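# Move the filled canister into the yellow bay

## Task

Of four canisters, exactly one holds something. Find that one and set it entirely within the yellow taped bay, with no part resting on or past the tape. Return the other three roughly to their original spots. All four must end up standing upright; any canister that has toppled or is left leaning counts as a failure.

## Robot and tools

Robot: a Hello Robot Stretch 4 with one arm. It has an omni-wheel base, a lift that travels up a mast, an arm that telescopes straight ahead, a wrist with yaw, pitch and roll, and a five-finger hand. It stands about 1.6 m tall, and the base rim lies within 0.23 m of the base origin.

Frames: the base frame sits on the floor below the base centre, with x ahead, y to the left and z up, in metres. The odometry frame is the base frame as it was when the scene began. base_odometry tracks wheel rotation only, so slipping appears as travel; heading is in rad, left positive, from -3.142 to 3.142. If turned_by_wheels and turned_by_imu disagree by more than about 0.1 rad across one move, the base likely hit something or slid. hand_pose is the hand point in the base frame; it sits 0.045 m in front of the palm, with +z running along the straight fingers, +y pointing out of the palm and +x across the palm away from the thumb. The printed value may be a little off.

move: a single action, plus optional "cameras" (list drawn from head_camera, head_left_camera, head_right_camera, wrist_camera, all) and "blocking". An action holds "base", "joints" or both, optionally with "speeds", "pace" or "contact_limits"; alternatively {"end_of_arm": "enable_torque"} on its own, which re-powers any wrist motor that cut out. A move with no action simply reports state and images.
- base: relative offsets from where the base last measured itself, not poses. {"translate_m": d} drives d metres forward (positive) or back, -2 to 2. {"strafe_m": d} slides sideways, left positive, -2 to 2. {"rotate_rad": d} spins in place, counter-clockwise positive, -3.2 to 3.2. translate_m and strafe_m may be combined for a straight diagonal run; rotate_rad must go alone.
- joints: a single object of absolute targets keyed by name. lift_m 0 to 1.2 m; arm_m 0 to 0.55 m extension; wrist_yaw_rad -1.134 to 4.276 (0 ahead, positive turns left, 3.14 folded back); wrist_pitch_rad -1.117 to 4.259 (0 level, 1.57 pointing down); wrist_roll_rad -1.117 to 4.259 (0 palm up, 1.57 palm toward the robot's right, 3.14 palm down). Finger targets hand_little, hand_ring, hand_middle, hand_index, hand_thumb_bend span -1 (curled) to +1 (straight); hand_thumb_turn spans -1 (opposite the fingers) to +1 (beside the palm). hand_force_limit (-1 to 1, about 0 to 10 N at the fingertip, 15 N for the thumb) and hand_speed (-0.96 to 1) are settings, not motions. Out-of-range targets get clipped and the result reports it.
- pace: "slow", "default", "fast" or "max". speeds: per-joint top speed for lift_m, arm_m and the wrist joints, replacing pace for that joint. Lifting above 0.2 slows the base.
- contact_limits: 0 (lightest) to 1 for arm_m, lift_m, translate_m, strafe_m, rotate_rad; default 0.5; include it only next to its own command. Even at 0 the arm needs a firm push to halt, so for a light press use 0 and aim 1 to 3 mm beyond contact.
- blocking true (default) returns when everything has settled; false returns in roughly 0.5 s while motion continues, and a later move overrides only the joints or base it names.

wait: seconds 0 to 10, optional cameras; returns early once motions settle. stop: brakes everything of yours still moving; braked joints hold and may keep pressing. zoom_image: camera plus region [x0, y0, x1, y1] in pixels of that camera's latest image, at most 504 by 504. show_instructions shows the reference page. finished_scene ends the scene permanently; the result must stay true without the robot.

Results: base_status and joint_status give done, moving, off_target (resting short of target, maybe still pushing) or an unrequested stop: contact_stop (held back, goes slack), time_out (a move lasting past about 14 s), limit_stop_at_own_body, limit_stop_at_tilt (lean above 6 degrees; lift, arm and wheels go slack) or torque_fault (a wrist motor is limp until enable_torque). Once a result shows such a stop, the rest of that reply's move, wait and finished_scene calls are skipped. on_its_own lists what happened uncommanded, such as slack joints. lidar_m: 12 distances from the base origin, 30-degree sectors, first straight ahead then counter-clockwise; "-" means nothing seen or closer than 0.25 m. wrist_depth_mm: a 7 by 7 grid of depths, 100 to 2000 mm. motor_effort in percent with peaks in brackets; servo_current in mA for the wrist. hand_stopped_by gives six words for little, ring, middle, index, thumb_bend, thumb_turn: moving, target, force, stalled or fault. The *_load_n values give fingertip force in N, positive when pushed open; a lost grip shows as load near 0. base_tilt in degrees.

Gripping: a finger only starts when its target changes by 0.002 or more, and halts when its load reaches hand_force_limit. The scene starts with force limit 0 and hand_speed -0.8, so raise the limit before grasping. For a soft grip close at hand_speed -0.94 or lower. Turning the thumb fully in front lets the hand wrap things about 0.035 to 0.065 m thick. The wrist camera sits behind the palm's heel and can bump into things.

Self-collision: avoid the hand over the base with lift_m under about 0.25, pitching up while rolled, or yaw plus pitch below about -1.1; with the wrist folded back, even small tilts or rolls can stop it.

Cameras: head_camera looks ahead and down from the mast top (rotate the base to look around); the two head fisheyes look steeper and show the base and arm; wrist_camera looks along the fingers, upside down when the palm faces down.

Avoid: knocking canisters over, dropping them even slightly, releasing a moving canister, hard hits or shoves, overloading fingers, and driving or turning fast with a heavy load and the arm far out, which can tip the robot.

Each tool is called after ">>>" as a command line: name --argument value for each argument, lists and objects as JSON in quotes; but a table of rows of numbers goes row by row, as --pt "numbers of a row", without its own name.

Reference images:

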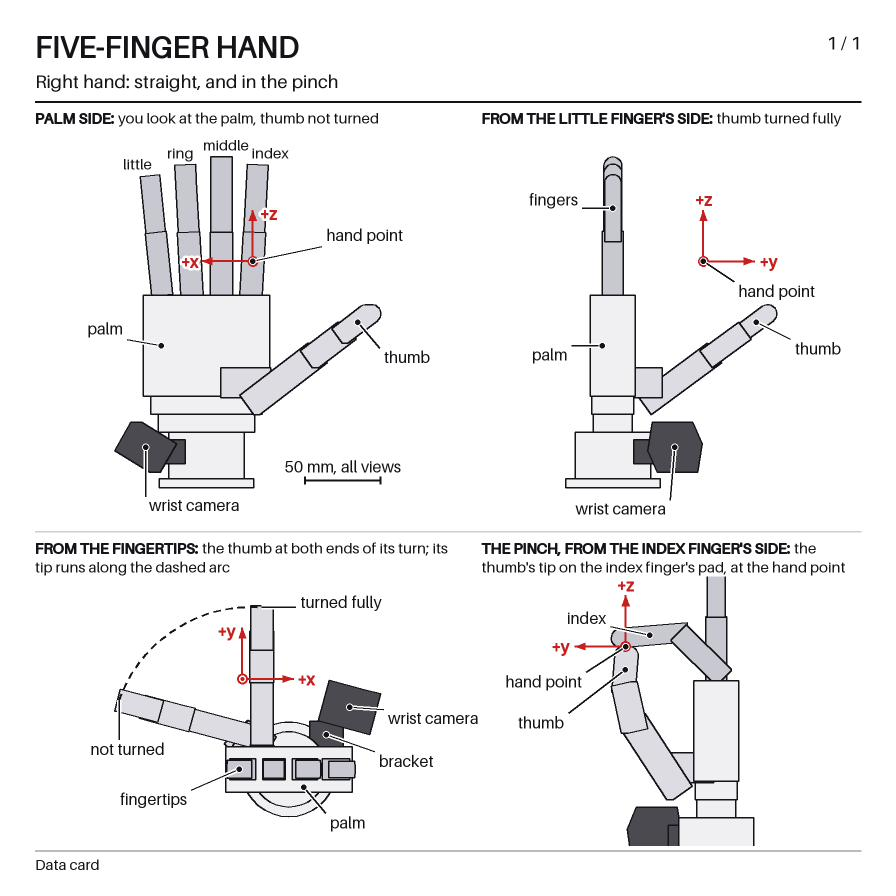

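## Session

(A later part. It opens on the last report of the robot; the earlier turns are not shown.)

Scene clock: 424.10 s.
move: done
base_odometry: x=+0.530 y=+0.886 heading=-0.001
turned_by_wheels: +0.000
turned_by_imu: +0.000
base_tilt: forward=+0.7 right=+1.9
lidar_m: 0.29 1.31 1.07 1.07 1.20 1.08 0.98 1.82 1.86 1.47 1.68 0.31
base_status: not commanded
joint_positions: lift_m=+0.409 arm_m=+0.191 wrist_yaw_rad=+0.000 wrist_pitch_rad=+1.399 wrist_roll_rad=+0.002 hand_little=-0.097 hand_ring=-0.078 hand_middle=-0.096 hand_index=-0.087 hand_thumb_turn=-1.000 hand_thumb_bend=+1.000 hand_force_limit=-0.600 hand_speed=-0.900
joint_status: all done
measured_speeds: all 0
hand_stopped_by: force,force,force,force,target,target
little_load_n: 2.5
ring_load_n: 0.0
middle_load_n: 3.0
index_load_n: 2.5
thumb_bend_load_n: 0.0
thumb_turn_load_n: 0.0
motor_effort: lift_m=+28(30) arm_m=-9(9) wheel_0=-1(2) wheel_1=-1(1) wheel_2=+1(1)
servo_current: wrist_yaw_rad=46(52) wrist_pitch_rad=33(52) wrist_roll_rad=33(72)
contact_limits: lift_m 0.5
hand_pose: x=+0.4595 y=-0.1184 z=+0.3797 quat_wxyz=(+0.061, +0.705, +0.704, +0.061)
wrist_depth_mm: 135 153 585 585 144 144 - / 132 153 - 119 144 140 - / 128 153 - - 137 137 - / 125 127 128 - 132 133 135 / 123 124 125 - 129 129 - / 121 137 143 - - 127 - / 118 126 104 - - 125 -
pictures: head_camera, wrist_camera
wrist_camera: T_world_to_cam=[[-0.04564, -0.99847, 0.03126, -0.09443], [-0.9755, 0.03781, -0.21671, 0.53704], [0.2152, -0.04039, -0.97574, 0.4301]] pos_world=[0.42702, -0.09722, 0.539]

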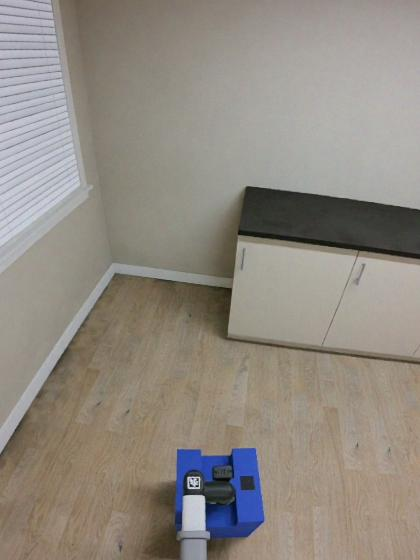

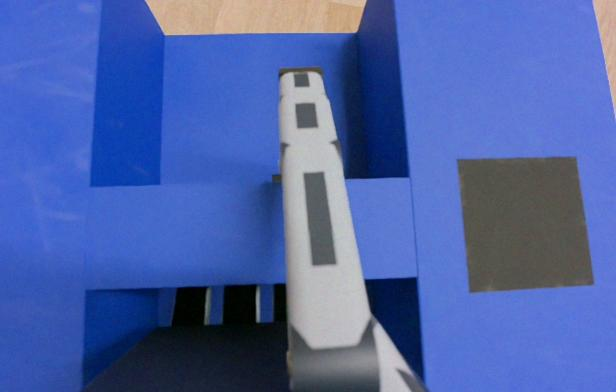

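>>> move --joints '{"lift_m": 0.393}' --speeds '{"lift_m": 0.02}' --contact_limits '{"lift_m": 0.3}'

>>> move --joints '{"hand_little": 0.2, "hand_ring": 0.2, "hand_middle": 0.2, "hand_index": 0.2, "lift_m": 0.396}'

>>> move --joints '{"arm_m": 0.137, "lift_m": 0.4}' --pace "slow"

>>> move --joints '{"lift_m": 0.60}' --cameras '["all"]'

Scene clock: 435.00 s.
move: done
base_odometry: x=+0.530 y=+0.886 heading=-0.001
turned_by_wheels: +0.000
turned_by_imu: +0.000
base_tilt: forward=+0.7 right=+1.9
lidar_m: 0.31 1.30 1.08 1.06 1.20 1.09 0.98 1.80 1.87 1.48 1.70 0.33
base_status: not commanded
joint_positions: lift_m=+0.393 arm_m=+0.191 wrist_yaw_rad=+0.000 wrist_pitch_rad=+1.399 wrist_roll_rad=+0.002 hand_little=-0.097 hand_ring=-0.078 hand_middle=-0.096 hand_index=-0.087 hand_thumb_turn=-1.000 hand_thumb_bend=+1.000 hand_force_limit=-0.600 hand_speed=-0.900
joint_status: all done
measured_speeds: all 0
hand_stopped_by: force,force,force,force,target,target
little_load_n: 1.5
ring_load_n: 0.0
middle_load_n: 1.5
index_load_n: 0.0
thumb_bend_load_n: 0.0
thumb_turn_load_n: 0.0
motor_effort: lift_m=+17(25) arm_m=-9(9) wheel_0=-1(2) wheel_1=-1(1) wheel_2=+0(1)
servo_current: wrist_yaw_rad=33(52) wrist_pitch_rad=39(46) wrist_roll_rad=39(72)
contact_limits: lift_m 0.3
hand_pose: x=+0.4595 y=-0.1184 z=+0.3636 quat_wxyz=(+0.061, +0.705, +0.704, +0.061)
wrist_depth_mm: 138 143 564 574 146 146 - / 134 142 - 122 143 141 - / 129 152 - - 137 137 138 / 126 127 128 - 131 132 133 / 123 123 125 - 127 128 - / 119 187 146 - - 124 - / - 126 104 - - 121 -
pictures: none

Scene clock: 436.53 s.
move: done
base_odometry: x=+0.530 y=+0.886 heading=-0.001
turned_by_wheels: +0.000
turned_by_imu: +0.000
base_tilt: forward=+0.5 right=+1.7
lidar_m: 0.30 1.30 1.07 1.07 1.19 1.08 1.00 1.81 1.86 1.47 1.69 0.32
base_status: not commanded
joint_positions: lift_m=+0.396 arm_m=+0.191 wrist_yaw_rad=+0.000 wrist_pitch_rad=+1.399 wrist_roll_rad=+0.002 hand_little=+0.200 hand_ring=+0.200 hand_middle=+0.200 hand_index=+0.200 hand_thumb_turn=-1.000 hand_thumb_bend=+1.000 hand_force_limit=-0.600 hand_speed=-0.900
joint_status: all done
measured_speeds: all 0
hand_stopped_by: target,target,target,target,target,target
little_load_n: 0.0
ring_load_n: 0.0
middle_load_n: 0.0
index_load_n: 0.0
thumb_bend_load_n: 0.0
thumb_turn_load_n: 0.0
motor_effort: lift_m=+25(27) arm_m=-9(9) wheel_0=-1(2) wheel_1=-1(1) wheel_2=+0(1)
servo_current: wrist_yaw_rad=39(52) wrist_pitch_rad=39(46) wrist_roll_rad=52(65)
hand_pose: x=+0.4595 y=-0.1184 z=+0.3659 quat_wxyz=(+0.061, +0.705, +0.704, +0.061)
wrist_depth_mm: 142 - 574 580 151 150 - / 138 144 - 119 146 145 - / 133 153 - - 141 140 - / 130 131 131 - 135 135 137 / 125 127 128 - 131 131 - / 122 147 148 - - 128 - / 119 - 104 - - 124 -
pictures: none

Scene clock: 438.30 s.
move: done
base_odometry: x=+0.530 y=+0.886 heading=-0.001
turned_by_wheels: +0.000
turned_by_imu: +0.000
base_tilt: forward=+0.6 right=+1.9
lidar_m: 0.31 1.32 1.07 1.07 1.19 1.08 0.97 1.82 1.88 1.47 1.69 0.33
base_status: not commanded
joint_positions: lift_m=+0.400 arm_m=+0.137 wrist_yaw_rad=+0.000 wrist_pitch_rad=+1.399 wrist_roll_rad=+0.002 hand_little=+0.200 hand_ring=+0.200 hand_middle=+0.200 hand_index=+0.200 hand_thumb_turn=-1.000 hand_thumb_bend=+1.000 hand_force_limit=-0.600 hand_speed=-0.900
joint_status: all done
measured_speeds: all 0
hand_stopped_by: target,target,target,target,target,target
little_load_n: 0.0
ring_load_n: 0.0
middle_load_n: 0.5
index_load_n: 0.0
thumb_bend_load_n: -0.5
thumb_turn_load_n: 0.0
motor_effort: lift_m=+25(26) arm_m=-9(15) wheel_0=-1(2) wheel_1=-1(1) wheel_2=+0(0)
servo_current: wrist_yaw_rad=46(52) wrist_pitch_rad=33(46) wrist_roll_rad=39(59)
hand_pose: x=+0.4055 y=-0.1184 z=+0.3699 quat_wxyz=(+0.061, +0.705, +0.704, +0.061)
wrist_depth_mm: 147 154 - - 156 155 156 / 142 144 145 123 147 149 151 / 138 140 142 - 145 145 - / 134 140 - - 139 140 - / 129 139 173 - 135 136 - / 125 186 149 - - 132 133 / 122 126 104 - - 128 -
pictures: none

Scene clock: 440.20 s.
move: done
base_odometry: x=+0.530 y=+0.886 heading=-0.001
turned_by_wheels: +0.000
turned_by_imu: +0.000
base_tilt: forward=+0.6 right=+1.6
lidar_m: 0.30 1.29 1.07 1.07 1.21 1.08 0.99 1.82 1.88 1.46 1.68 0.32
base_status: not commanded
joint_positions: lift_m=+0.600 arm_m=+0.137 wrist_yaw_rad=+0.000 wrist_pitch_rad=+1.399 wrist_roll_rad=+0.002 hand_little=+0.200 hand_ring=+0.200 hand_middle=+0.200 hand_index=+0.200 hand_thumb_turn=-1.000 hand_thumb_bend=+1.000 hand_force_limit=-0.600 hand_speed=-0.900
joint_status: all done
measured_speeds: all 0
hand_stopped_by: target,target,target,target,target,target
little_load_n: 0.5
ring_load_n: 0.0
middle_load_n: 0.0
index_load_n: 0.5
thumb_bend_load_n: 0.0
thumb_turn_load_n: 0.0
motor_effort: lift_m=+24(27) arm_m=-9(9) wheel_0=-1(2) wheel_1=-1(1) wheel_2=+0(1)
servo_current: wrist_yaw_rad=39(65) wrist_pitch_rad=46(46) wrist_roll_rad=46(72)
hand_pose: x=+0.4056 y=-0.1184 z=+0.5700 quat_wxyz=(+0.061, +0.705, +0.704, +0.061)
wrist_depth_mm: 788 778 788 809 820 831 831 / 750 778 778 768 798 798 788 / 732 741 - - - 768 778 / 715 707 340 - - 750 750 / 691 699 172 - - 723 741 / 676 676 149 - - 707 715 / 654 661 104 - - 691 699
pictures: head_camera, head_left_camera, head_right_camera, wrist_camera
wrist_camera: T_world_to_cam=[[-0.04565, -0.99847, 0.03125, -0.10284], [-0.97544, 0.0378, -0.21702, 0.5258], [0.2155, -0.04039, -0.97567, 0.62724]] pos_world=[0.37302, -0.09722, 0.7293]

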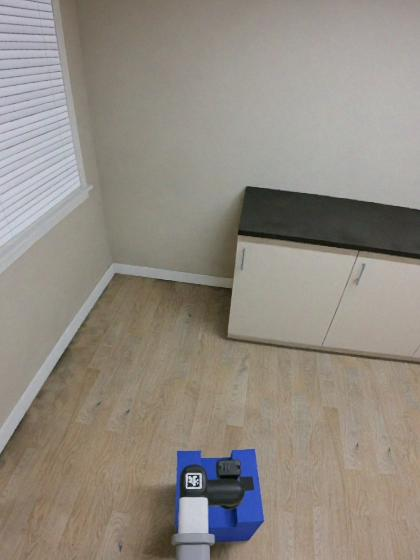

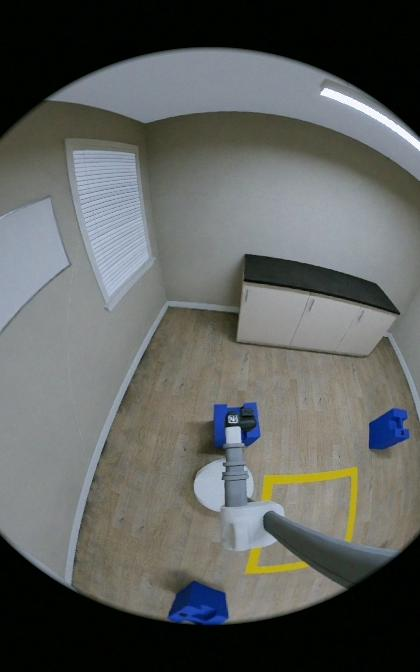

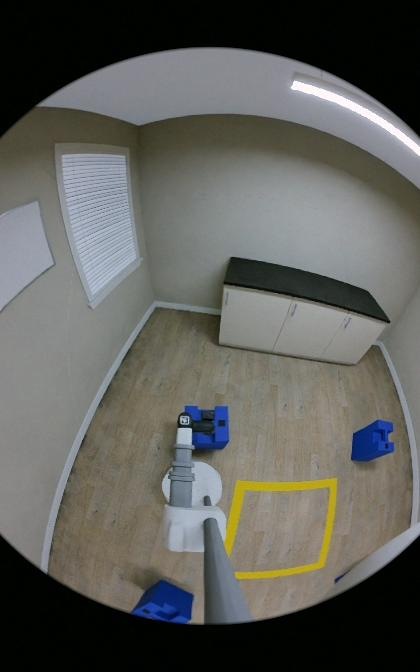

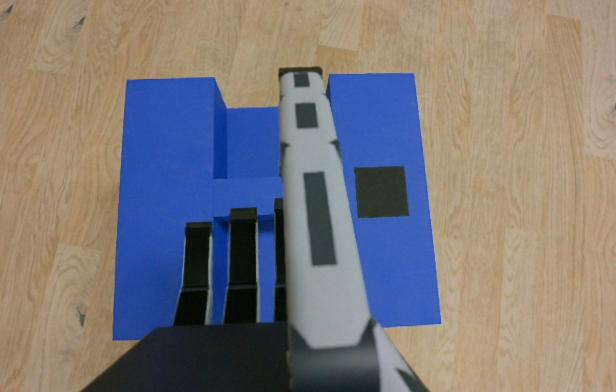

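>>> move --base '{"translate_m": -0.1}'

>>> move --base '{"rotate_rad": 3.14}' --joints '{"lift_m": 0.6}' --cameras '["head_camera", "head_left_camera"]'

Scene clock: 447.80 s.
move: done
base_odometry: x=+0.430 y=+0.886 heading=-0.001
turned_by_wheels: +0.000
turned_by_imu: +0.000
base_tilt: forward=+0.7 right=+1.8
lidar_m: 0.40 1.35 1.08 1.07 1.24 0.92 0.89 1.78 1.75 1.49 1.81 0.43
base_status: done
joint_positions: lift_m=+0.600 arm_m=+0.137 wrist_yaw_rad=+0.000 wrist_pitch_rad=+1.398 wrist_roll_rad=+0.002 hand_little=+0.200 hand_ring=+0.200 hand_middle=+0.200 hand_index=+0.200 hand_thumb_turn=-1.000 hand_thumb_bend=+1.000 hand_force_limit=-0.600 hand_speed=-0.900
joint_status: not commanded
measured_speeds: all 0
hand_stopped_by: target,target,target,target,target,target
little_load_n: 0.0
ring_load_n: 0.0
middle_load_n: 0.0
index_load_n: 0.0
thumb_bend_load_n: 0.0
thumb_turn_load_n: 0.0
motor_effort: lift_m=+24(25) arm_m=-8(9) wheel_0=-1(6) wheel_1=-1(8) wheel_2=+1(10)
servo_current: wrist_yaw_rad=26(59) wrist_pitch_rad=39(46) wrist_roll_rad=33(65)
hand_pose: x=+0.4056 y=-0.1184 z=+0.5700 quat_wxyz=(+0.061, +0.705, +0.704, +0.061)
wrist_depth_mm: 768 778 809 809 820 831 831 / 750 768 359 122 778 798 820 / 732 732 - - - 778 768 / 707 715 - - - 741 750 / 683 699 173 - - 723 732 / 668 676 149 - - 707 715 / 647 654 104 - - 683 691
pictures: none

Scene clock: 450.67 s.
move: done
base_odometry: x=+0.430 y=+0.886 heading=+3.139
turned_by_wheels: +3.140
turned_by_imu: +3.080
base_tilt: forward=+0.7 right=+1.7
lidar_m: 0.89 1.77 1.75 1.47 1.80 0.43 0.41 1.34 1.10 1.09 1.22 0.92
base_status: done
joint_positions: lift_m=+0.600 arm_m=+0.137 wrist_yaw_rad=+0.000 wrist_pitch_rad=+1.398 wrist_roll_rad=+0.002 hand_little=+0.200 hand_ring=+0.200 hand_middle=+0.200 hand_index=+0.200 hand_thumb_turn=-1.000 hand_thumb_bend=+1.000 hand_force_limit=-0.600 hand_speed=-0.900
joint_status: all done
measured_speeds: all 0
hand_stopped_by: target,target,target,target,target,target
little_load_n: 0.0
ring_load_n: 0.0
middle_load_n: 0.5
index_load_n: 0.0
thumb_bend_load_n: 0.0
thumb_turn_load_n: 0.0
motor_effort: lift_m=+24(25) arm_m=-9(9) wheel_0=+1(9) wheel_1=+0(8) wheel_2=-1(9)
servo_current: wrist_yaw_rad=33(59) wrist_pitch_rad=39(46) wrist_roll_rad=52(78)
hand_pose: x=+0.4057 y=-0.1184 z=+0.5701 quat_wxyz=(+0.061, +0.705, +0.704, +0.061)
wrist_depth_mm: 778 798 809 798 809 820 831 / 750 768 768 768 788 798 809 / 732 741 750 - 768 768 768 / 715 715 732 - - 750 759 / 699 699 176 - - 732 732 / 668 676 149 - - 699 707 / 647 654 104 - - 683 683

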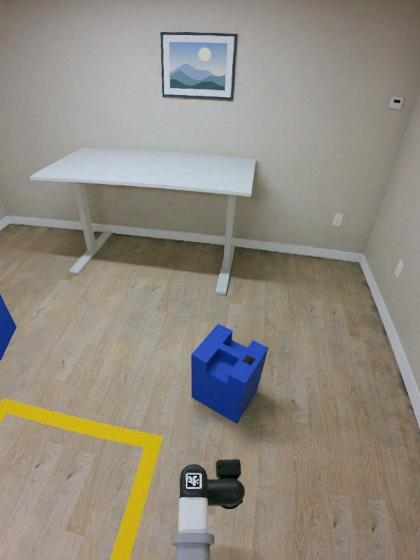

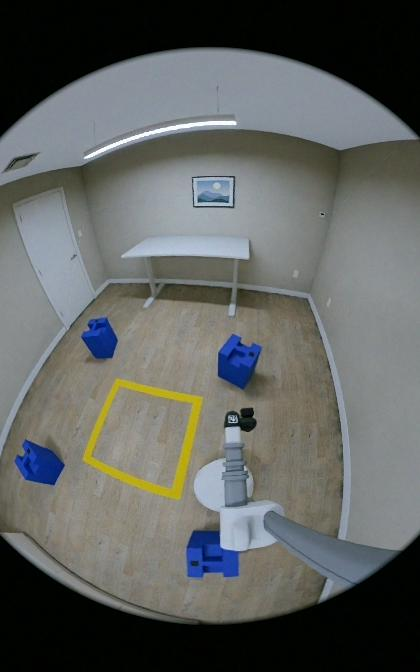

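>>> zoom_image --camera "head_camera" --region '[180, 315, 280, 430]'

Scaled by 4.383 from the camera's image (finer frame: 1200x1600).

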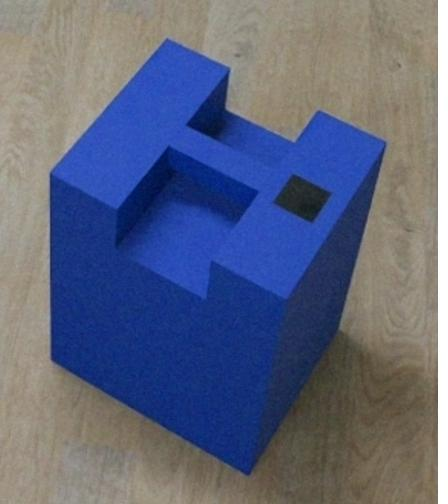

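>>> move --base '{"rotate_rad": -0.587}'

>>> move --base '{"translate_m": 0.311, "strafe_m": 0.507}' --cameras '["head_camera", "wrist_camera"]'

>>> zoom_image --camera "wrist_camera" --region '[80, 0, 460, 220]'

Scene clock: 479.43 s.
move: done
base_odometry: x=+0.430 y=+0.886 heading=+2.552
turned_by_wheels: -0.587
turned_by_imu: -0.575
base_tilt: forward=+0.6 right=+1.7
lidar_m: 1.79 0.88 1.92 1.75 1.45 1.61 0.42 0.40 1.41 1.10 1.08 1.19
base_status: done
joint_positions: lift_m=+0.600 arm_m=+0.137 wrist_yaw_rad=+0.000 wrist_pitch_rad=+1.398 wrist_roll_rad=+0.002 hand_little=+0.200 hand_ring=+0.200 hand_middle=+0.200 hand_index=+0.200 hand_thumb_turn=-1.000 hand_thumb_bend=+1.000 hand_force_limit=-0.600 hand_speed=-0.900
joint_status: not commanded
measured_speeds: all 0
hand_stopped_by: target,target,target,target,target,target
little_load_n: 0.0
ring_load_n: 0.0
middle_load_n: 0.0
index_load_n: 0.0
thumb_bend_load_n: 0.0
thumb_turn_load_n: 0.0
motor_effort: lift_m=+23(24) arm_m=-9(9) wheel_0=+0(7) wheel_1=-1(8) wheel_2=+1(8)
servo_current: wrist_yaw_rad=39(52) wrist_pitch_rad=26(46) wrist_roll_rad=52(72)
hand_pose: x=+0.4057 y=-0.1184 z=+0.5701 quat_wxyz=(+0.061, +0.705, +0.704, +0.061)
wrist_depth_mm: - 798 788 809 809 831 831 / 759 759 768 768 788 798 798 / 741 750 741 - 759 768 778 / 707 715 715 - - 741 759 / 683 691 175 - - 723 732 / 676 676 149 - - 699 707 / 654 654 104 - - 691 683
pictures: none

Scene clock: 482.90 s.
move: done
base_odometry: x=-0.110 y=+0.638 heading=+2.552
turned_by_wheels: +0.000
turned_by_imu: -0.001
base_tilt: forward=+0.6 right=+1.8
lidar_m: 0.51 1.36 1.51 1.19 2.30 1.38 2.02 0.94 0.96 1.45 1.43 0.54
base_status: done
joint_positions: lift_m=+0.600 arm_m=+0.137 wrist_yaw_rad=+0.000 wrist_pitch_rad=+1.398 wrist_roll_rad=+0.002 hand_little=+0.200 hand_ring=+0.200 hand_middle=+0.200 hand_index=+0.200 hand_thumb_turn=-1.000 hand_thumb_bend=+1.000 hand_force_limit=-0.600 hand_speed=-0.900
joint_status: not commanded
measured_speeds: all 0
hand_stopped_by: target,target,target,target,target,target
little_load_n: 0.0
ring_load_n: 0.0
middle_load_n: 0.0
index_load_n: 0.5
thumb_bend_load_n: 0.0
thumb_turn_load_n: 0.0
motor_effort: lift_m=+23(24) arm_m=-9(9) wheel_0=+1(8) wheel_1=+1(11) wheel_2=-1(8)
servo_current: wrist_yaw_rad=46(52) wrist_pitch_rad=39(46) wrist_roll_rad=52(78)
hand_pose: x=+0.4057 y=-0.1184 z=+0.5701 quat_wxyz=(+0.061, +0.705, +0.704, +0.061)
wrist_depth_mm: 768 788 - - 820 831 842 / 759 759 - 122 788 798 809 / 732 732 - - 750 778 778 / 715 723 723 - - 741 759 / 691 707 175 - - 732 732 / 668 676 148 - - 707 699 / 654 661 104 - - 691 691
wrist_camera: T_world_to_cam=[[-0.04568, -0.99847, 0.03121, -0.10281], [-0.97526, 0.03781, -0.21782, 0.52636], [0.21631, -0.04039, -0.97549, 0.62701]] pos_world=[0.37301, -0.09722, 0.7295]

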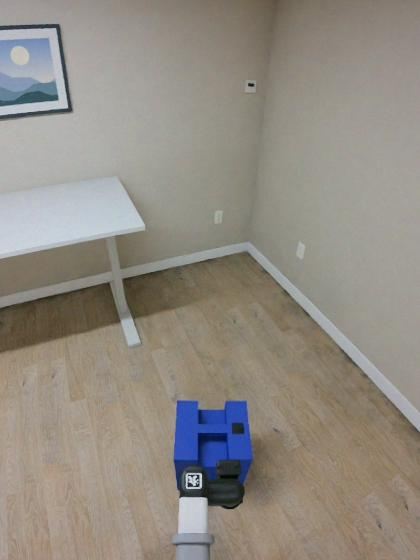

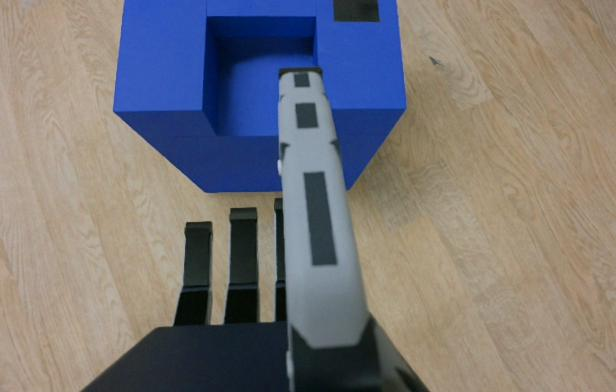

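Scaled by 1.326.

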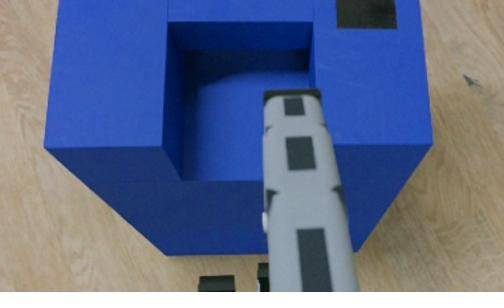

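>>> move --base '{"rotate_rad": -0.027}' --joints '{"arm_m": 0.137}'

>>> move --base '{"translate_m": 0.215, "strafe_m": 0.031}'

>>> move --joints '{"lift_m": 0.43}' --cameras '["wrist_camera"]'

Scene clock: 498.93 s.
move: done
base_odometry: x=-0.110 y=+0.638 heading=+2.524
turned_by_wheels: -0.027
turned_by_imu: -0.028
base_tilt: forward=+0.6 right=+1.9
lidar_m: 0.50 1.36 1.45 1.19 2.29 1.38 2.03 0.94 0.94 1.46 1.42 0.55
base_status: done
joint_positions: lift_m=+0.600 arm_m=+0.137 wrist_yaw_rad=+0.000 wrist_pitch_rad=+1.398 wrist_roll_rad=+0.002 hand_little=+0.200 hand_ring=+0.200 hand_middle=+0.200 hand_index=+0.200 hand_thumb_turn=-1.000 hand_thumb_bend=+1.000 hand_force_limit=-0.600 hand_speed=-0.900
joint_status: all done
measured_speeds: all 0
hand_stopped_by: target,target,target,target,target,target
little_load_n: 0.0
ring_load_n: 0.0
middle_load_n: 0.0
index_load_n: 0.0
thumb_bend_load_n: 0.0
thumb_turn_load_n: 0.0
motor_effort: lift_m=+23(24) arm_m=-9(9) wheel_0=-1(6) wheel_1=-2(7) wheel_2=-2(4)
servo_current: wrist_yaw_rad=46(59) wrist_pitch_rad=33(39) wrist_roll_rad=65(65)
hand_pose: x=+0.4057 y=-0.1184 z=+0.5701 quat_wxyz=(+0.061, +0.705, +0.704, +0.061)
wrist_depth_mm: 778 - - - 809 820 842 / 750 - - 119 788 798 809 / 732 732 - - 768 768 778 / 723 715 723 - - 741 759 / 691 699 175 - - 732 732 / 676 683 148 - - 707 707 / 654 654 104 - - 691 691
pictures: none

Scene clock: 501.07 s.
move: done
base_odometry: x=-0.304 y=+0.737 heading=+2.524
turned_by_wheels: +0.000
turned_by_imu: -0.001
base_tilt: forward=+0.6 right=+1.9
lidar_m: 0.30 1.14 1.26 1.19 1.37 1.55 2.24 1.12 1.16 1.40 1.37 0.31
base_status: done
joint_positions: lift_m=+0.600 arm_m=+0.137 wrist_yaw_rad=+0.000 wrist_pitch_rad=+1.398 wrist_roll_rad=+0.002 hand_little=+0.200 hand_ring=+0.200 hand_middle=+0.200 hand_index=+0.200 hand_thumb_turn=-1.000 hand_thumb_bend=+1.000 hand_force_limit=-0.600 hand_speed=-0.900
joint_status: not commanded
measured_speeds: all 0
hand_stopped_by: target,target,target,target,target,target
little_load_n: 0.0
ring_load_n: 0.0
middle_load_n: 0.0
index_load_n: 0.0
thumb_bend_load_n: 0.0
thumb_turn_load_n: 0.0
motor_effort: lift_m=+23(24) arm_m=-8(9) wheel_0=+0(7) wheel_1=+0(8) wheel_2=+0(10)
servo_current: wrist_yaw_rad=33(52) wrist_pitch_rad=33(52) wrist_roll_rad=39(65)
hand_pose: x=+0.4057 y=-0.1184 z=+0.5701 quat_wxyz=(+0.061, +0.705, +0.704, +0.061)
wrist_depth_mm: 788 798 798 809 809 831 831 / 768 768 778 768 809 809 798 / 732 741 - - - 768 778 / 707 723 - - - 750 759 / 691 691 172 - - 723 732 / 668 668 149 - - 707 715 / 654 654 104 - - 691 691
pictures: none

Scene clock: 502.87 s.
move: done
base_odometry: x=-0.304 y=+0.737 heading=+2.524
turned_by_wheels: +0.000
turned_by_imu: +0.000
base_tilt: forward=+0.5 right=+1.8
lidar_m: 0.31 1.15 1.27 1.20 1.36 1.57 2.24 1.14 1.16 1.40 1.36 0.33
base_status: not commanded
joint_positions: lift_m=+0.430 arm_m=+0.137 wrist_yaw_rad=+0.000 wrist_pitch_rad=+1.398 wrist_roll_rad=+0.002 hand_little=+0.200 hand_ring=+0.200 hand_middle=+0.200 hand_index=+0.200 hand_thumb_turn=-1.000 hand_thumb_bend=+1.000 hand_force_limit=-0.600 hand_speed=-0.900
joint_status: all done
measured_speeds: all 0
hand_stopped_by: target,target,target,target,target,target
little_load_n: 0.0
ring_load_n: 0.0
middle_load_n: 0.0
index_load_n: 0.0
thumb_bend_load_n: 0.0
thumb_turn_load_n: 0.0
motor_effort: lift_m=+16(22) arm_m=-8(9) wheel_0=+0(0) wheel_1=+0(0) wheel_2=+0(1)
servo_current: wrist_yaw_rad=46(59) wrist_pitch_rad=33(46) wrist_roll_rad=33(72)
hand_pose: x=+0.4057 y=-0.1184 z=+0.4008 quat_wxyz=(+0.061, +0.705, +0.704, +0.061)
wrist_depth_mm: - - 266 267 - - 640 / - - 258 123 - - 621 / - - - - - - - / - - 238 - - - - / - - 175 - - - - / - - 148 - - - - / - - 104 - - - -
wrist_camera: T_world_to_cam=[[-0.04568, -0.99847, 0.03121, -0.09752], [-0.97526, 0.03781, -0.21782, 0.48946], [0.21631, -0.04039, -0.97549, 0.46176]] pos_world=[0.37301, -0.09722, 0.5601]

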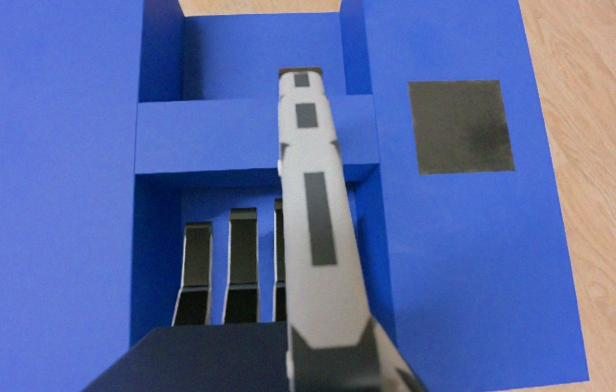

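>>> move --base '{"strafe_m": 0.003}' --pace "slow"

>>> move --joints '{"lift_m": 0.40}' --pace "slow" --contact_limits '{"lift_m": 0.2}' --cameras '["wrist_camera"]'

>>> move --joints '{"arm_m": 0.19}' --pace "slow" --contact_limits '{"arm_m": 0.0}' --cameras '["wrist_camera"]'

Scene clock: 509.53 s.
move: done
base_odometry: x=-0.305 y=+0.735 heading=+2.524
turned_by_wheels: +0.000
turned_by_imu: +0.000
base_tilt: forward=+0.7 right=+1.9
lidar_m: 0.30 1.15 1.25 1.17 1.37 1.56 2.24 1.14 1.17 1.40 1.36 0.30
base_status: done
joint_positions: lift_m=+0.430 arm_m=+0.137 wrist_yaw_rad=+0.000 wrist_pitch_rad=+1.398 wrist_roll_rad=+0.002 hand_little=+0.200 hand_ring=+0.200 hand_middle=+0.200 hand_index=+0.200 hand_thumb_turn=-1.000 hand_thumb_bend=+1.000 hand_force_limit=-0.600 hand_speed=-0.900
joint_status: not commanded
measured_speeds: all 0
hand_stopped_by: target,target,target,target,target,target
little_load_n: 0.0
ring_load_n: 0.0
middle_load_n: 0.0
index_load_n: 0.0
thumb_bend_load_n: 0.0
thumb_turn_load_n: 0.0
motor_effort: lift_m=+15(16) arm_m=-9(9) wheel_0=+0(5) wheel_1=+0(5) wheel_2=+0(2)
servo_current: wrist_yaw_rad=33(46) wrist_pitch_rad=33(52) wrist_roll_rad=39(59)
hand_pose: x=+0.4057 y=-0.1184 z=+0.4008 quat_wxyz=(+0.061, +0.705, +0.704, +0.061)
wrist_depth_mm: - - 264 265 - - 640 / - - 257 123 - - 621 / - - - - - - - / - - 240 - - - - / - - 173 - - - - / - - 148 - - - - / - - 104 - - - -
pictures: none

Scene clock: 510.60 s.
move: done
base_odometry: x=-0.305 y=+0.735 heading=+2.524
turned_by_wheels: +0.000
turned_by_imu: +0.000
base_tilt: forward=+0.6 right=+1.7
lidar_m: 0.29 1.16 1.25 1.17 1.37 1.56 2.23 1.13 1.16 1.41 1.36 0.32
base_status: not commanded
joint_positions: lift_m=+0.400 arm_m=+0.137 wrist_yaw_rad=+0.000 wrist_pitch_rad=+1.398 wrist_roll_rad=+0.002 hand_little=+0.200 hand_ring=+0.200 hand_middle=+0.200 hand_index=+0.200 hand_thumb_turn=-1.000 hand_thumb_bend=+1.000 hand_force_limit=-0.600 hand_speed=-0.900
joint_status: all done
measured_speeds: all 0
hand_stopped_by: target,target,target,target,target,target
little_load_n: 0.0
ring_load_n: 0.0
middle_load_n: 0.0
index_load_n: 0.0
thumb_bend_load_n: 0.0
thumb_turn_load_n: 0.0
motor_effort: lift_m=+15(16) arm_m=-8(9) wheel_0=+0(0) wheel_1=+0(0) wheel_2=+0(1)
servo_current: wrist_yaw_rad=46(59) wrist_pitch_rad=39(46) wrist_roll_rad=52(65)
contact_limits: lift_m 0.2
hand_pose: x=+0.4057 y=-0.1184 z=+0.3708 quat_wxyz=(+0.061, +0.705, +0.704, +0.061)
wrist_depth_mm: - - 232 234 - - - / - - - 123 - - - / - - - - - - - / - - 211 - 140 141 - / - - 175 - 136 137 - / - - 151 - - 132 - / - - 104 - - 129 -
wrist_camera: T_world_to_cam=[[-0.04568, -0.99847, 0.03121, -0.09659], [-0.97526, 0.03781, -0.21782, 0.48295], [0.21631, -0.04039, -0.97549, 0.43259]] pos_world=[0.37301, -0.09722, 0.5302]

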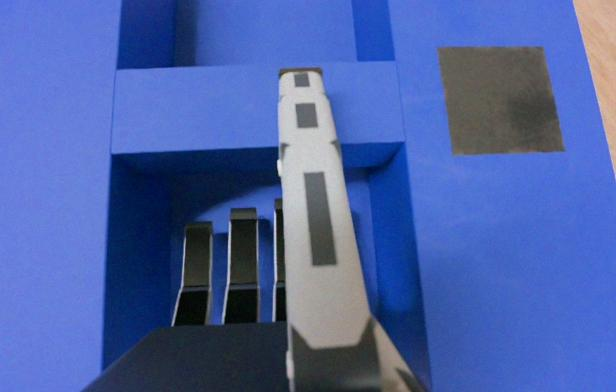

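Scene clock: 512.33 s.
move: done
base_odometry: x=-0.305 y=+0.735 heading=+2.524
turned_by_wheels: +0.000
turned_by_imu: +0.000
base_tilt: forward=+0.6 right=+1.7
lidar_m: 0.31 1.15 1.26 1.20 1.38 1.57 2.25 1.12 1.17 1.40 1.36 0.32
base_status: not commanded
joint_positions: lift_m=+0.400 arm_m=+0.190 wrist_yaw_rad=+0.000 wrist_pitch_rad=+1.398 wrist_roll_rad=+0.002 hand_little=+0.200 hand_ring=+0.200 hand_middle=+0.200 hand_index=+0.200 hand_thumb_turn=-1.000 hand_thumb_bend=+1.000 hand_force_limit=-0.600 hand_speed=-0.900
joint_status: all done
measured_speeds: all 0
hand_stopped_by: target,target,target,target,target,target
little_load_n: 0.0
ring_load_n: 0.0
middle_load_n: 0.0
index_load_n: 0.0
thumb_bend_load_n: 0.0
thumb_turn_load_n: 0.0
motor_effort: lift_m=+15(15) arm_m=+9(13) wheel_0=+0(1) wheel_1=+0(1) wheel_2=+0(1)
servo_current: wrist_yaw_rad=33(59) wrist_pitch_rad=26(52) wrist_roll_rad=52(65)
contact_limits: arm_m 0; lift_m 0.2
hand_pose: x=+0.4578 y=-0.1184 z=+0.3708 quat_wxyz=(+0.061, +0.705, +0.704, +0.061)
wrist_depth_mm: - - 574 580 - - - / - - 224 224 - - - / - - 216 - - - - / - - 212 - 140 140 - / - - - - 136 136 - / - - 151 - - 132 - / - - 104 - - - -
wrist_camera: T_world_to_cam=[[-0.04568, -0.99847, 0.03121, -0.09421], [-0.97526, 0.03781, -0.21782, 0.53376], [0.21631, -0.04039, -0.97549, 0.42132]] pos_world=[0.42511, -0.09722, 0.5302]

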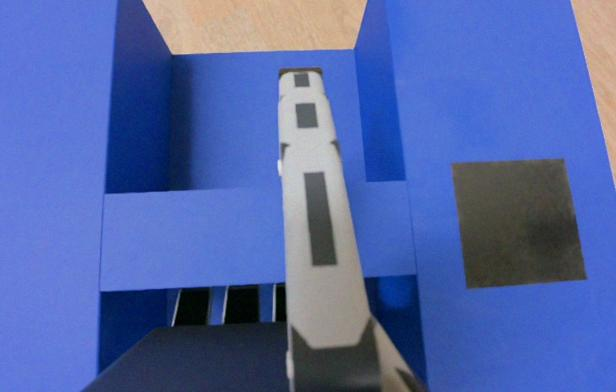

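>>> move --joints '{"lift_m": 0.394}' --pace "slow" --contact_limits '{"lift_m": 0.2}'

>>> move --joints '{"hand_little": -0.3, "hand_ring": -0.3, "hand_middle": -0.3, "hand_index": -0.3}'

>>> move --joints '{"lift_m": 0.41}' --speeds '{"lift_m": 0.03}' --contact_limits '{"lift_m": 0.5}' --cameras '["wrist_camera", "head_camera"]'

Scene clock: 518.33 s.
move: done
base_odometry: x=-0.305 y=+0.735 heading=+2.524
turned_by_wheels: +0.000
turned_by_imu: +0.000
base_tilt: forward=+0.7 right=+1.9
lidar_m: 0.30 1.15 1.26 1.20 1.36 1.57 2.24 1.12 1.17 1.38 1.37 0.32
base_status: not commanded
joint_positions: lift_m=+0.394 arm_m=+0.190 wrist_yaw_rad=+0.000 wrist_pitch_rad=+1.398 wrist_roll_rad=+0.002 hand_little=+0.200 hand_ring=+0.200 hand_middle=+0.200 hand_index=+0.200 hand_thumb_turn=-1.000 hand_thumb_bend=+1.000 hand_force_limit=-0.600 hand_speed=-0.900
joint_status: all done
measured_speeds: all 0
hand_stopped_by: target,target,target,target,target,target
little_load_n: 0.0
ring_load_n: 0.0
middle_load_n: 0.0
index_load_n: 0.0
thumb_bend_load_n: -0.5
thumb_turn_load_n: 0.0
motor_effort: lift_m=+15(16) arm_m=+9(9) wheel_0=+0(0) wheel_1=+0(0) wheel_2=+0(1)
servo_current: wrist_yaw_rad=33(52) wrist_pitch_rad=33(46) wrist_roll_rad=39(59)
contact_limits: arm_m 0; lift_m 0.2
hand_pose: x=+0.4578 y=-0.1184 z=+0.3648 quat_wxyz=(+0.061, +0.705, +0.704, +0.061)
wrist_depth_mm: - - 569 574 - - - / - 213 216 123 143 - - / - 206 211 - 138 139 140 / - - 205 - - 135 136 / - - - - - 131 - / - - 149 - - 126 - / - - 104 - - 124 -
pictures: none

Scene clock: 520.30 s.
move: off_target
base_odometry: x=-0.305 y=+0.735 heading=+2.524
turned_by_wheels: +0.000
turned_by_imu: +0.000
base_tilt: forward=+0.7 right=+1.9
lidar_m: 0.28 1.15 1.25 1.20 1.37 1.58 2.24 1.13 1.18 1.38 1.38 0.32
base_status: not commanded
joint_positions: lift_m=+0.394 arm_m=+0.190 wrist_yaw_rad=+0.000 wrist_pitch_rad=+1.398 wrist_roll_rad=+0.002 hand_little=-0.097 hand_ring=-0.078 hand_middle=-0.096 hand_index=-0.087 hand_thumb_turn=-1.000 hand_thumb_bend=+1.000 hand_force_limit=-0.600 hand_speed=-0.900
joint_status: hand_little off_target (ended at -0.097, target -0.300); hand_ring off_target (ended at -0.078, target -0.300); hand_middle off_target (ended at -0.096, target -0.300); hand_index off_target (ended at -0.087, target -0.300)
measured_speeds: all 0
hand_stopped_by: force,force,force,force,target,target
little_load_n: 3.0
ring_load_n: 0.0
middle_load_n: 3.5
index_load_n: 1.0
thumb_bend_load_n: 0.0
thumb_turn_load_n: 0.0
motor_effort: lift_m=+18(18) arm_m=+9(9) wheel_0=+0(1) wheel_1=+0(0) wheel_2=+0(1)
servo_current: wrist_yaw_rad=39(59) wrist_pitch_rad=26(52) wrist_roll_rad=52(65)
contact_limits: arm_m 0; lift_m 0.2
hand_pose: x=+0.4578 y=-0.1184 z=+0.3646 quat_wxyz=(+0.061, +0.705, +0.704, +0.061)
wrist_depth_mm: - - 564 574 - - - / - 211 214 215 141 141 - / - 204 208 - 136 137 138 / - - - - - 132 133 / - - - - - 129 - / - - 147 - - 124 - / - - 104 - - 122 -
pictures: none

Scene clock: 521.23 s.
move: contact_stop
base_odometry: x=-0.305 y=+0.735 heading=+2.524
turned_by_wheels: +0.000
turned_by_imu: +0.000
base_tilt: forward=+0.7 right=+1.7
lidar_m: 0.29 1.16 1.26 1.18 1.37 1.56 2.23 1.12 1.16 1.39 1.37 0.32
base_status: not commanded
joint_positions: lift_m=+0.391 arm_m=+0.190 wrist_yaw_rad=+0.001 wrist_pitch_rad=+1.399 wrist_roll_rad=+0.002 hand_little=-0.097 hand_ring=-0.078 hand_middle=-0.096 hand_index=-0.087 hand_thumb_turn=-1.000 hand_thumb_bend=+1.000 hand_force_limit=-0.600 hand_speed=-0.900
joint_status: lift_m contact_stop (moved -0.003 of +0.016)
measured_speeds: all 0
hand_stopped_by: force,force,force,force,target,target
little_load_n: 0.0
ring_load_n: 0.0
middle_load_n: 0.5
index_load_n: 0.0
thumb_bend_load_n: 0.0
thumb_turn_load_n: 0.0
on_its_own: lift_m is slack since a contact_stop (your +0.410 is given up)
motor_effort: lift_m=+20(42) arm_m=+3(9) wheel_0=+0(3) wheel_1=+1(1) wheel_2=-3(3)
servo_current: wrist_yaw_rad=39(52) wrist_pitch_rad=46(46) wrist_roll_rad=59(65)
contact_limits: arm_m 0; lift_m 0.5
hand_pose: x=+0.4581 y=-0.1183 z=+0.3610 quat_wxyz=(+0.061, +0.705, +0.704, +0.061)
wrist_depth_mm: - - 564 574 - - - / - 209 213 213 139 139 140 / - 203 207 - 136 136 136 / - - 202 - - 131 131 / - - - - - 128 - / - - 146 - - 122 - / - - 104 - - 120 -
pictures: head_camera, wrist_camera
wrist_camera: T_world_to_cam=[[-0.04483, -0.99851, 0.03123, -0.09415], [-0.9755, 0.03701, -0.21688, 0.53165], [0.2154, -0.04019, -0.9757, 0.41217]] pos_world=[0.42562, -0.09712, 0.5204]

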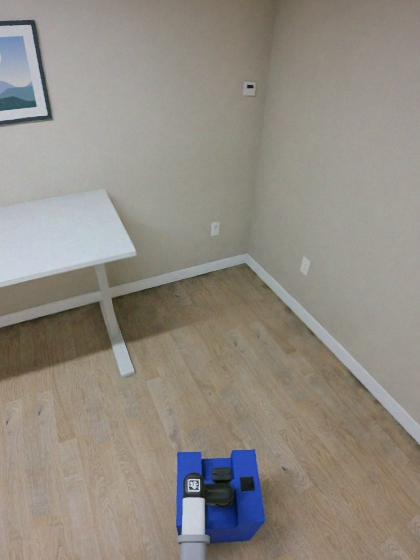

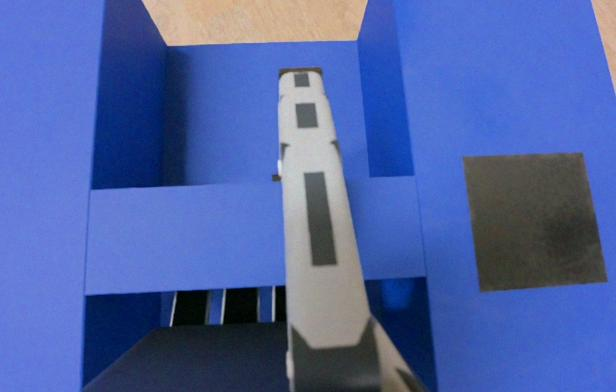

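>>> move --joints '{"lift_m": 0.394}' --speeds '{"lift_m": 0.02}' --contact_limits '{"lift_m": 0.5}'

>>> move --joints '{"hand_little": -0.4, "hand_ring": -0.4, "hand_middle": -0.4, "hand_index": -0.4, "hand_force_limit": 0.0, "hand_speed": -0.94}'

Scene clock: 539.67 s.
move: done
base_odometry: x=-0.305 y=+0.735 heading=+2.524
turned_by_wheels: +0.000
turned_by_imu: +0.000
base_tilt: forward=+0.6 right=+1.9
lidar_m: 0.29 1.16 1.26 1.19 1.39 1.57 2.24 1.12 1.16 1.40 1.36 0.34
base_status: not commanded
joint_positions: lift_m=+0.393 arm_m=+0.190 wrist_yaw_rad=+0.001 wrist_pitch_rad=+1.399 wrist_roll_rad=+0.002 hand_little=-0.097 hand_ring=-0.078 hand_middle=-0.096 hand_index=-0.087 hand_thumb_turn=-1.000 hand_thumb_bend=+1.000 hand_force_limit=-0.600 hand_speed=-0.900
joint_status: all done
measured_speeds: all 0
hand_stopped_by: force,force,force,force,target,target
little_load_n: 2.0
ring_load_n: 0.0
middle_load_n: 1.5
index_load_n: 0.0
thumb_bend_load_n: 0.0
thumb_turn_load_n: 0.0
motor_effort: lift_m=+26(26) arm_m=+3(4) wheel_0=+0(0) wheel_1=+1(1) wheel_2=-2(3)
servo_current: wrist_yaw_rad=39(39) wrist_pitch_rad=33(46) wrist_roll_rad=46(59)
contact_limits: arm_m 0; lift_m 0.5
hand_pose: x=+0.4581 y=-0.1183 z=+0.3638 quat_wxyz=(+0.061, +0.705, +0.704, +0.061)
wrist_depth_mm: - - 574 574 - - - / - 211 214 214 141 141 - / - 204 208 - 136 137 138 / - - - - - 132 133 / - - - - - 129 - / - - 147 - - 124 - / - - 104 - - 122 -
pictures: none

Scene clock: 540.37 s.
move: off_target
base_odometry: x=-0.305 y=+0.735 heading=+2.524
turned_by_wheels: +0.000
turned_by_imu: -0.001
base_tilt: forward=+0.6 right=+1.9
lidar_m: 0.29 1.14 1.26 1.19 1.35 1.56 2.25 1.13 1.15 1.39 1.36 0.31
base_status: not commanded
joint_positions: lift_m=+0.393 arm_m=+0.190 wrist_yaw_rad=+0.001 wrist_pitch_rad=+1.399 wrist_roll_rad=+0.002 hand_little=-0.135 hand_ring=-0.132 hand_middle=-0.128 hand_index=-0.130 hand_thumb_turn=-1.000 hand_thumb_bend=+1.000 hand_force_limit=+0.000 hand_speed=-0.940
joint_status: hand_little off_target (ended at -0.135, target -0.400); hand_ring off_target (ended at -0.132, target -0.400); hand_middle off_target (ended at -0.128, target -0.400); hand_index off_target (ended at -0.130, target -0.400); the others done
measured_speeds: all 0
hand_stopped_by: force,force,force,force,target,target
little_load_n: 3.5
ring_load_n: 6.0
middle_load_n: 2.5
index_load_n: 4.0
thumb_bend_load_n: 0.0
thumb_turn_load_n: 0.0
motor_effort: lift_m=+27(27) arm_m=+4(4) wheel_0=-1(1) wheel_1=+1(1) wheel_2=-2(3)
servo_current: wrist_yaw_rad=33(46) wrist_pitch_rad=33(46) wrist_roll_rad=46(59)
contact_limits: arm_m 0; lift_m 0.5
hand_pose: x=+0.4581 y=-0.1183 z=+0.3638 quat_wxyz=(+0.061, +0.705, +0.704, +0.061)
wrist_depth_mm: - - 569 569 - 142 - / - 208 212 212 138 139 140 / - 202 206 - 135 135 - / - - - - - 130 131 / - - - - - 127 - / - - 146 - - 122 - / - - 104 - - 120 -
pictures: none

>>> move --joints '{"lift_m": 0.402}' --speeds '{"lift_m": 0.02}' --contact_limits '{"lift_m": 0.85}' --cameras '["wrist_camera", "head_camera"]'

Scene clock: 543.90 s.
move: done
base_odometry: x=-0.305 y=+0.735 heading=+2.524
turned_by_wheels: +0.000
turned_by_imu: +0.000
base_tilt: forward=+0.7 right=+1.7
lidar_m: 0.31 1.15 1.24 1.19 1.36 1.55 2.25 1.13 1.17 1.40 1.37 0.31
base_status: not commanded
joint_positions: lift_m=+0.400 arm_m=+0.190 wrist_yaw_rad=+0.002 wrist_pitch_rad=+1.400 wrist_roll_rad=+0.002 hand_little=-0.134 hand_ring=-0.132 hand_middle=-0.127 hand_index=-0.130 hand_thumb_turn=-1.000 hand_thumb_bend=+1.000 hand_force_limit=+0.000 hand_speed=-0.940
joint_status: all done
measured_speeds: all 0
hand_stopped_by: force,force,force,force,target,target
little_load_n: 11.0
ring_load_n: 13.0
middle_load_n: 9.0
index_load_n: 10.0
thumb_bend_load_n: 0.0
thumb_turn_load_n: 0.0
motor_effort: lift_m=+41(42) arm_m=+4(4) wheel_0=-2(2) wheel_1=+1(1) wheel_2=+0(2)
servo_current: wrist_yaw_rad=39(59) wrist_pitch_rad=39(52) wrist_roll_rad=52(59)
contact_limits: arm_m 0; lift_m 0.85
hand_pose: x=+0.4580 y=-0.1182 z=+0.3705 quat_wxyz=(+0.060, +0.705, +0.704, +0.061)
wrist_depth_mm: - - 554 564 - 142 - / - 209 213 212 138 139 140 / - 202 206 - 137 135 - / - - - - - 131 132 / - - - - - 128 - / - - 146 - - 123 - / - - 104 - - 121 -
pictures: head_camera, wrist_camera
wrist_camera: T_world_to_cam=[[-0.04429, -0.99853, 0.03128, -0.09471], [-0.9757, 0.03651, -0.21605, 0.53331], [0.21459, -0.04009, -0.97588, 0.42189]] pos_world=[0.42562, -0.09712, 0.5299]

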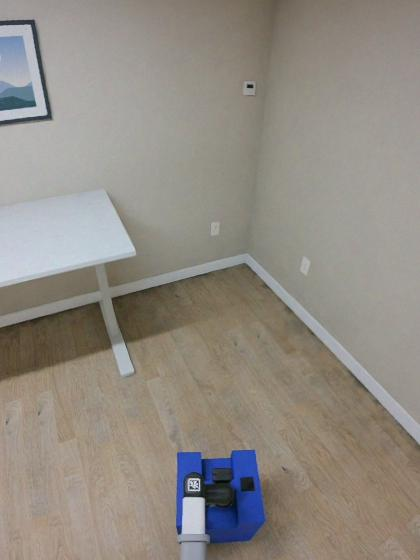

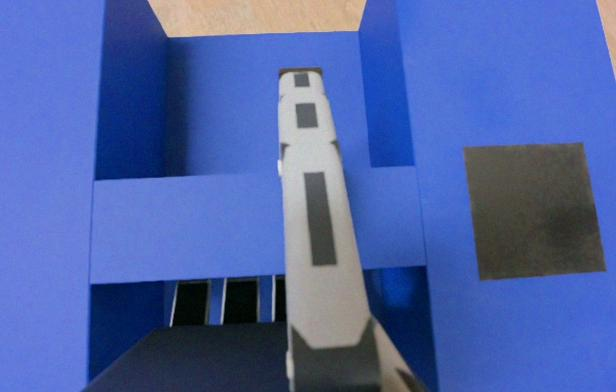

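>>> move --joints '{"lift_m": 0.386}' --speeds '{"lift_m": 0.02}' --contact_limits '{"lift_m": 0.2}' --cameras '["wrist_camera"]'

>>> move --joints '{"hand_little": -0.5, "hand_ring": -0.5, "hand_middle": -0.5, "hand_index": -0.5, "hand_force_limit": -0.1, "hand_speed": -0.94}' --cameras '["wrist_camera"]'

Scene clock: 558.47 s.
move: done
base_odometry: x=-0.305 y=+0.735 heading=+2.524
turned_by_wheels: +0.000
turned_by_imu: -0.001
base_tilt: forward=+0.5 right=+1.8
lidar_m: 0.31 1.15 1.25 1.18 1.38 1.54 2.24 1.13 1.15 1.41 1.37 0.31
base_status: not commanded
joint_positions: lift_m=+0.386 arm_m=+0.190 wrist_yaw_rad=+0.001 wrist_pitch_rad=+1.399 wrist_roll_rad=+0.002 hand_little=-0.135 hand_ring=-0.133 hand_middle=-0.129 hand_index=-0.131 hand_thumb_turn=-1.000 hand_thumb_bend=+1.000 hand_force_limit=+0.000 hand_speed=-0.940
joint_status: all done
measured_speeds: all 0
hand_stopped_by: force,force,force,force,target,target
little_load_n: 0.0
ring_load_n: 0.0
middle_load_n: 0.0
index_load_n: 0.0
thumb_bend_load_n: -0.5
thumb_turn_load_n: 0.5
motor_effort: lift_m=+16(39) arm_m=+4(4) wheel_0=-1(2) wheel_1=+1(1) wheel_2=+0(1)
servo_current: wrist_yaw_rad=52(52) wrist_pitch_rad=46(52) wrist_roll_rad=52(65)
contact_limits: arm_m 0; lift_m 0.2
hand_pose: x=+0.4582 y=-0.1182 z=+0.3567 quat_wxyz=(+0.061, +0.705, +0.704, +0.061)
wrist_depth_mm: - - 564 569 - 140 - / - 205 208 208 135 135 - / - 198 201 - 133 131 - / - - - - - 127 - / - - - - - 123 - / - - 146 - - 118 - / - - 104 - - 116 -
wrist_camera: T_world_to_cam=[[-0.04431, -0.99853, 0.03125, -0.09425], [-0.97555, 0.0365, -0.21674, 0.53059], [0.21528, -0.04009, -0.97573, 0.40796]] pos_world=[0.42562, -0.09712, 0.516]

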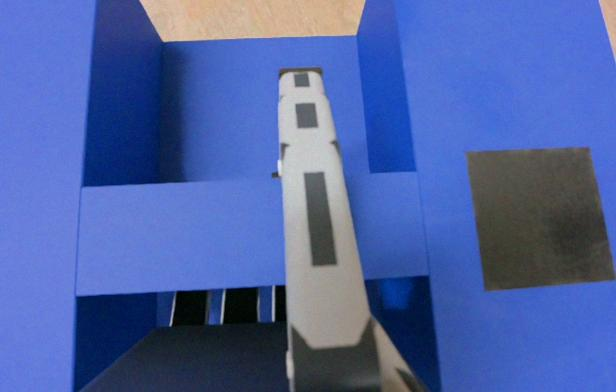

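Scene clock: 559.53 s.
move: off_target
base_odometry: x=-0.305 y=+0.735 heading=+2.524
turned_by_wheels: +0.000
turned_by_imu: +0.000
base_tilt: forward=+0.6 right=+1.8
lidar_m: 0.30 1.16 1.27 1.19 1.37 1.58 2.25 1.12 1.16 1.41 1.36 0.33
base_status: not commanded
joint_positions: lift_m=+0.386 arm_m=+0.190 wrist_yaw_rad=+0.001 wrist_pitch_rad=+1.399 wrist_roll_rad=+0.002 hand_little=-0.252 hand_ring=-0.227 hand_middle=-0.239 hand_index=-0.231 hand_thumb_turn=-1.000 hand_thumb_bend=+1.000 hand_force_limit=-0.100 hand_speed=-0.940
joint_status: hand_little off_target (ended at -0.252, target -0.500); hand_ring off_target (ended at -0.227, target -0.500); hand_middle off_target (ended at -0.239, target -0.500); hand_index off_target (ended at -0.231, target -0.500); the others done
measured_speeds: all 0
hand_stopped_by: force,force,force,force,target,target
little_load_n: 4.5
ring_load_n: 1.5
middle_load_n: 5.0
index_load_n: 2.5
thumb_bend_load_n: 0.0
thumb_turn_load_n: 0.0
motor_effort: lift_m=+20(20) arm_m=+3(4) wheel_0=-2(2) wheel_1=+1(1) wheel_2=+0(1)
servo_current: wrist_yaw_rad=33(52) wrist_pitch_rad=33(52) wrist_roll_rad=33(59)
contact_limits: arm_m 0; lift_m 0.2
hand_pose: x=+0.4582 y=-0.1182 z=+0.3563 quat_wxyz=(+0.061, +0.705, +0.704, +0.061)
wrist_depth_mm: - - 554 569 213 135 - / - 202 205 205 133 131 - / - 196 198 - 135 128 - / - - - - - 124 124 / - - - - - 120 - / - - 144 - - 115 - / - - 104 - - 113 -
wrist_camera: T_world_to_cam=[[-0.04431, -0.99853, 0.03125, -0.09424], [-0.97555, 0.0365, -0.21674, 0.53053], [0.21528, -0.04009, -0.97573, 0.40766]] pos_world=[0.42562, -0.09712, 0.5157]

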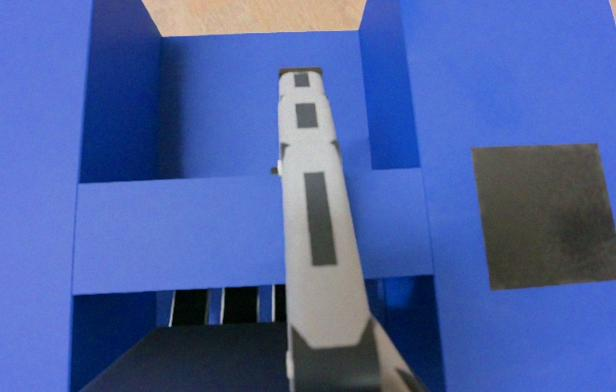

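>>> move --joints '{"hand_thumb_bend": -0.3, "hand_force_limit": -0.7, "hand_speed": -0.85}' --cameras '["wrist_camera", "head_camera"]'

Scene clock: 572.30 s.
move: off_target
base_odometry: x=-0.305 y=+0.735 heading=+2.524
turned_by_wheels: +0.000
turned_by_imu: -0.001
base_tilt: forward=+0.7 right=+1.9
lidar_m: 0.30 1.15 1.26 1.19 1.38 1.55 2.24 1.13 1.14 1.39 1.37 0.31
base_status: not commanded
joint_positions: lift_m=+0.386 arm_m=+0.190 wrist_yaw_rad=+0.001 wrist_pitch_rad=+1.399 wrist_roll_rad=+0.002 hand_little=-0.252 hand_ring=-0.227 hand_middle=-0.239 hand_index=-0.231 hand_thumb_turn=-1.000 hand_thumb_bend=+0.529 hand_force_limit=-0.700 hand_speed=-0.850
joint_status: hand_thumb_bend off_target (ended at +0.529, target -0.300); the others done
measured_speeds: all 0
hand_stopped_by: force,force,force,force,force,target
little_load_n: 5.0
ring_load_n: 2.0
middle_load_n: 5.5
index_load_n: 3.0
thumb_bend_load_n: 2.5
thumb_turn_load_n: 0.0
motor_effort: lift_m=+20(21) arm_m=+3(4) wheel_0=-1(2) wheel_1=+1(1) wheel_2=+0(1)
servo_current: wrist_yaw_rad=33(59) wrist_pitch_rad=46(52) wrist_roll_rad=46(65)
contact_limits: arm_m 0; lift_m 0.2
hand_pose: x=+0.4582 y=-0.1182 z=+0.3563 quat_wxyz=(+0.061, +0.705, +0.704, +0.061)
wrist_depth_mm: - - 554 559 212 136 - / - 202 206 206 134 131 - / - 196 199 134 137 128 - / - - - - - 124 124 / - - - - - 120 - / - - 144 - - 115 - / - - 104 - - 113 -
pictures: head_camera, wrist_camera
wrist_camera: T_world_to_cam=[[-0.04431, -0.99853, 0.03125, -0.09424], [-0.97555, 0.0365, -0.21674, 0.53053], [0.21528, -0.04009, -0.97573, 0.40766]] pos_world=[0.42562, -0.09712, 0.5157]

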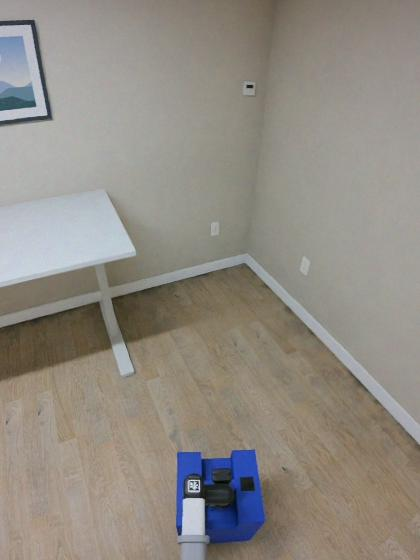

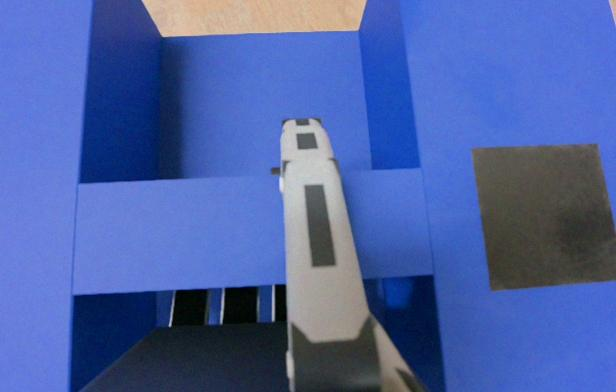

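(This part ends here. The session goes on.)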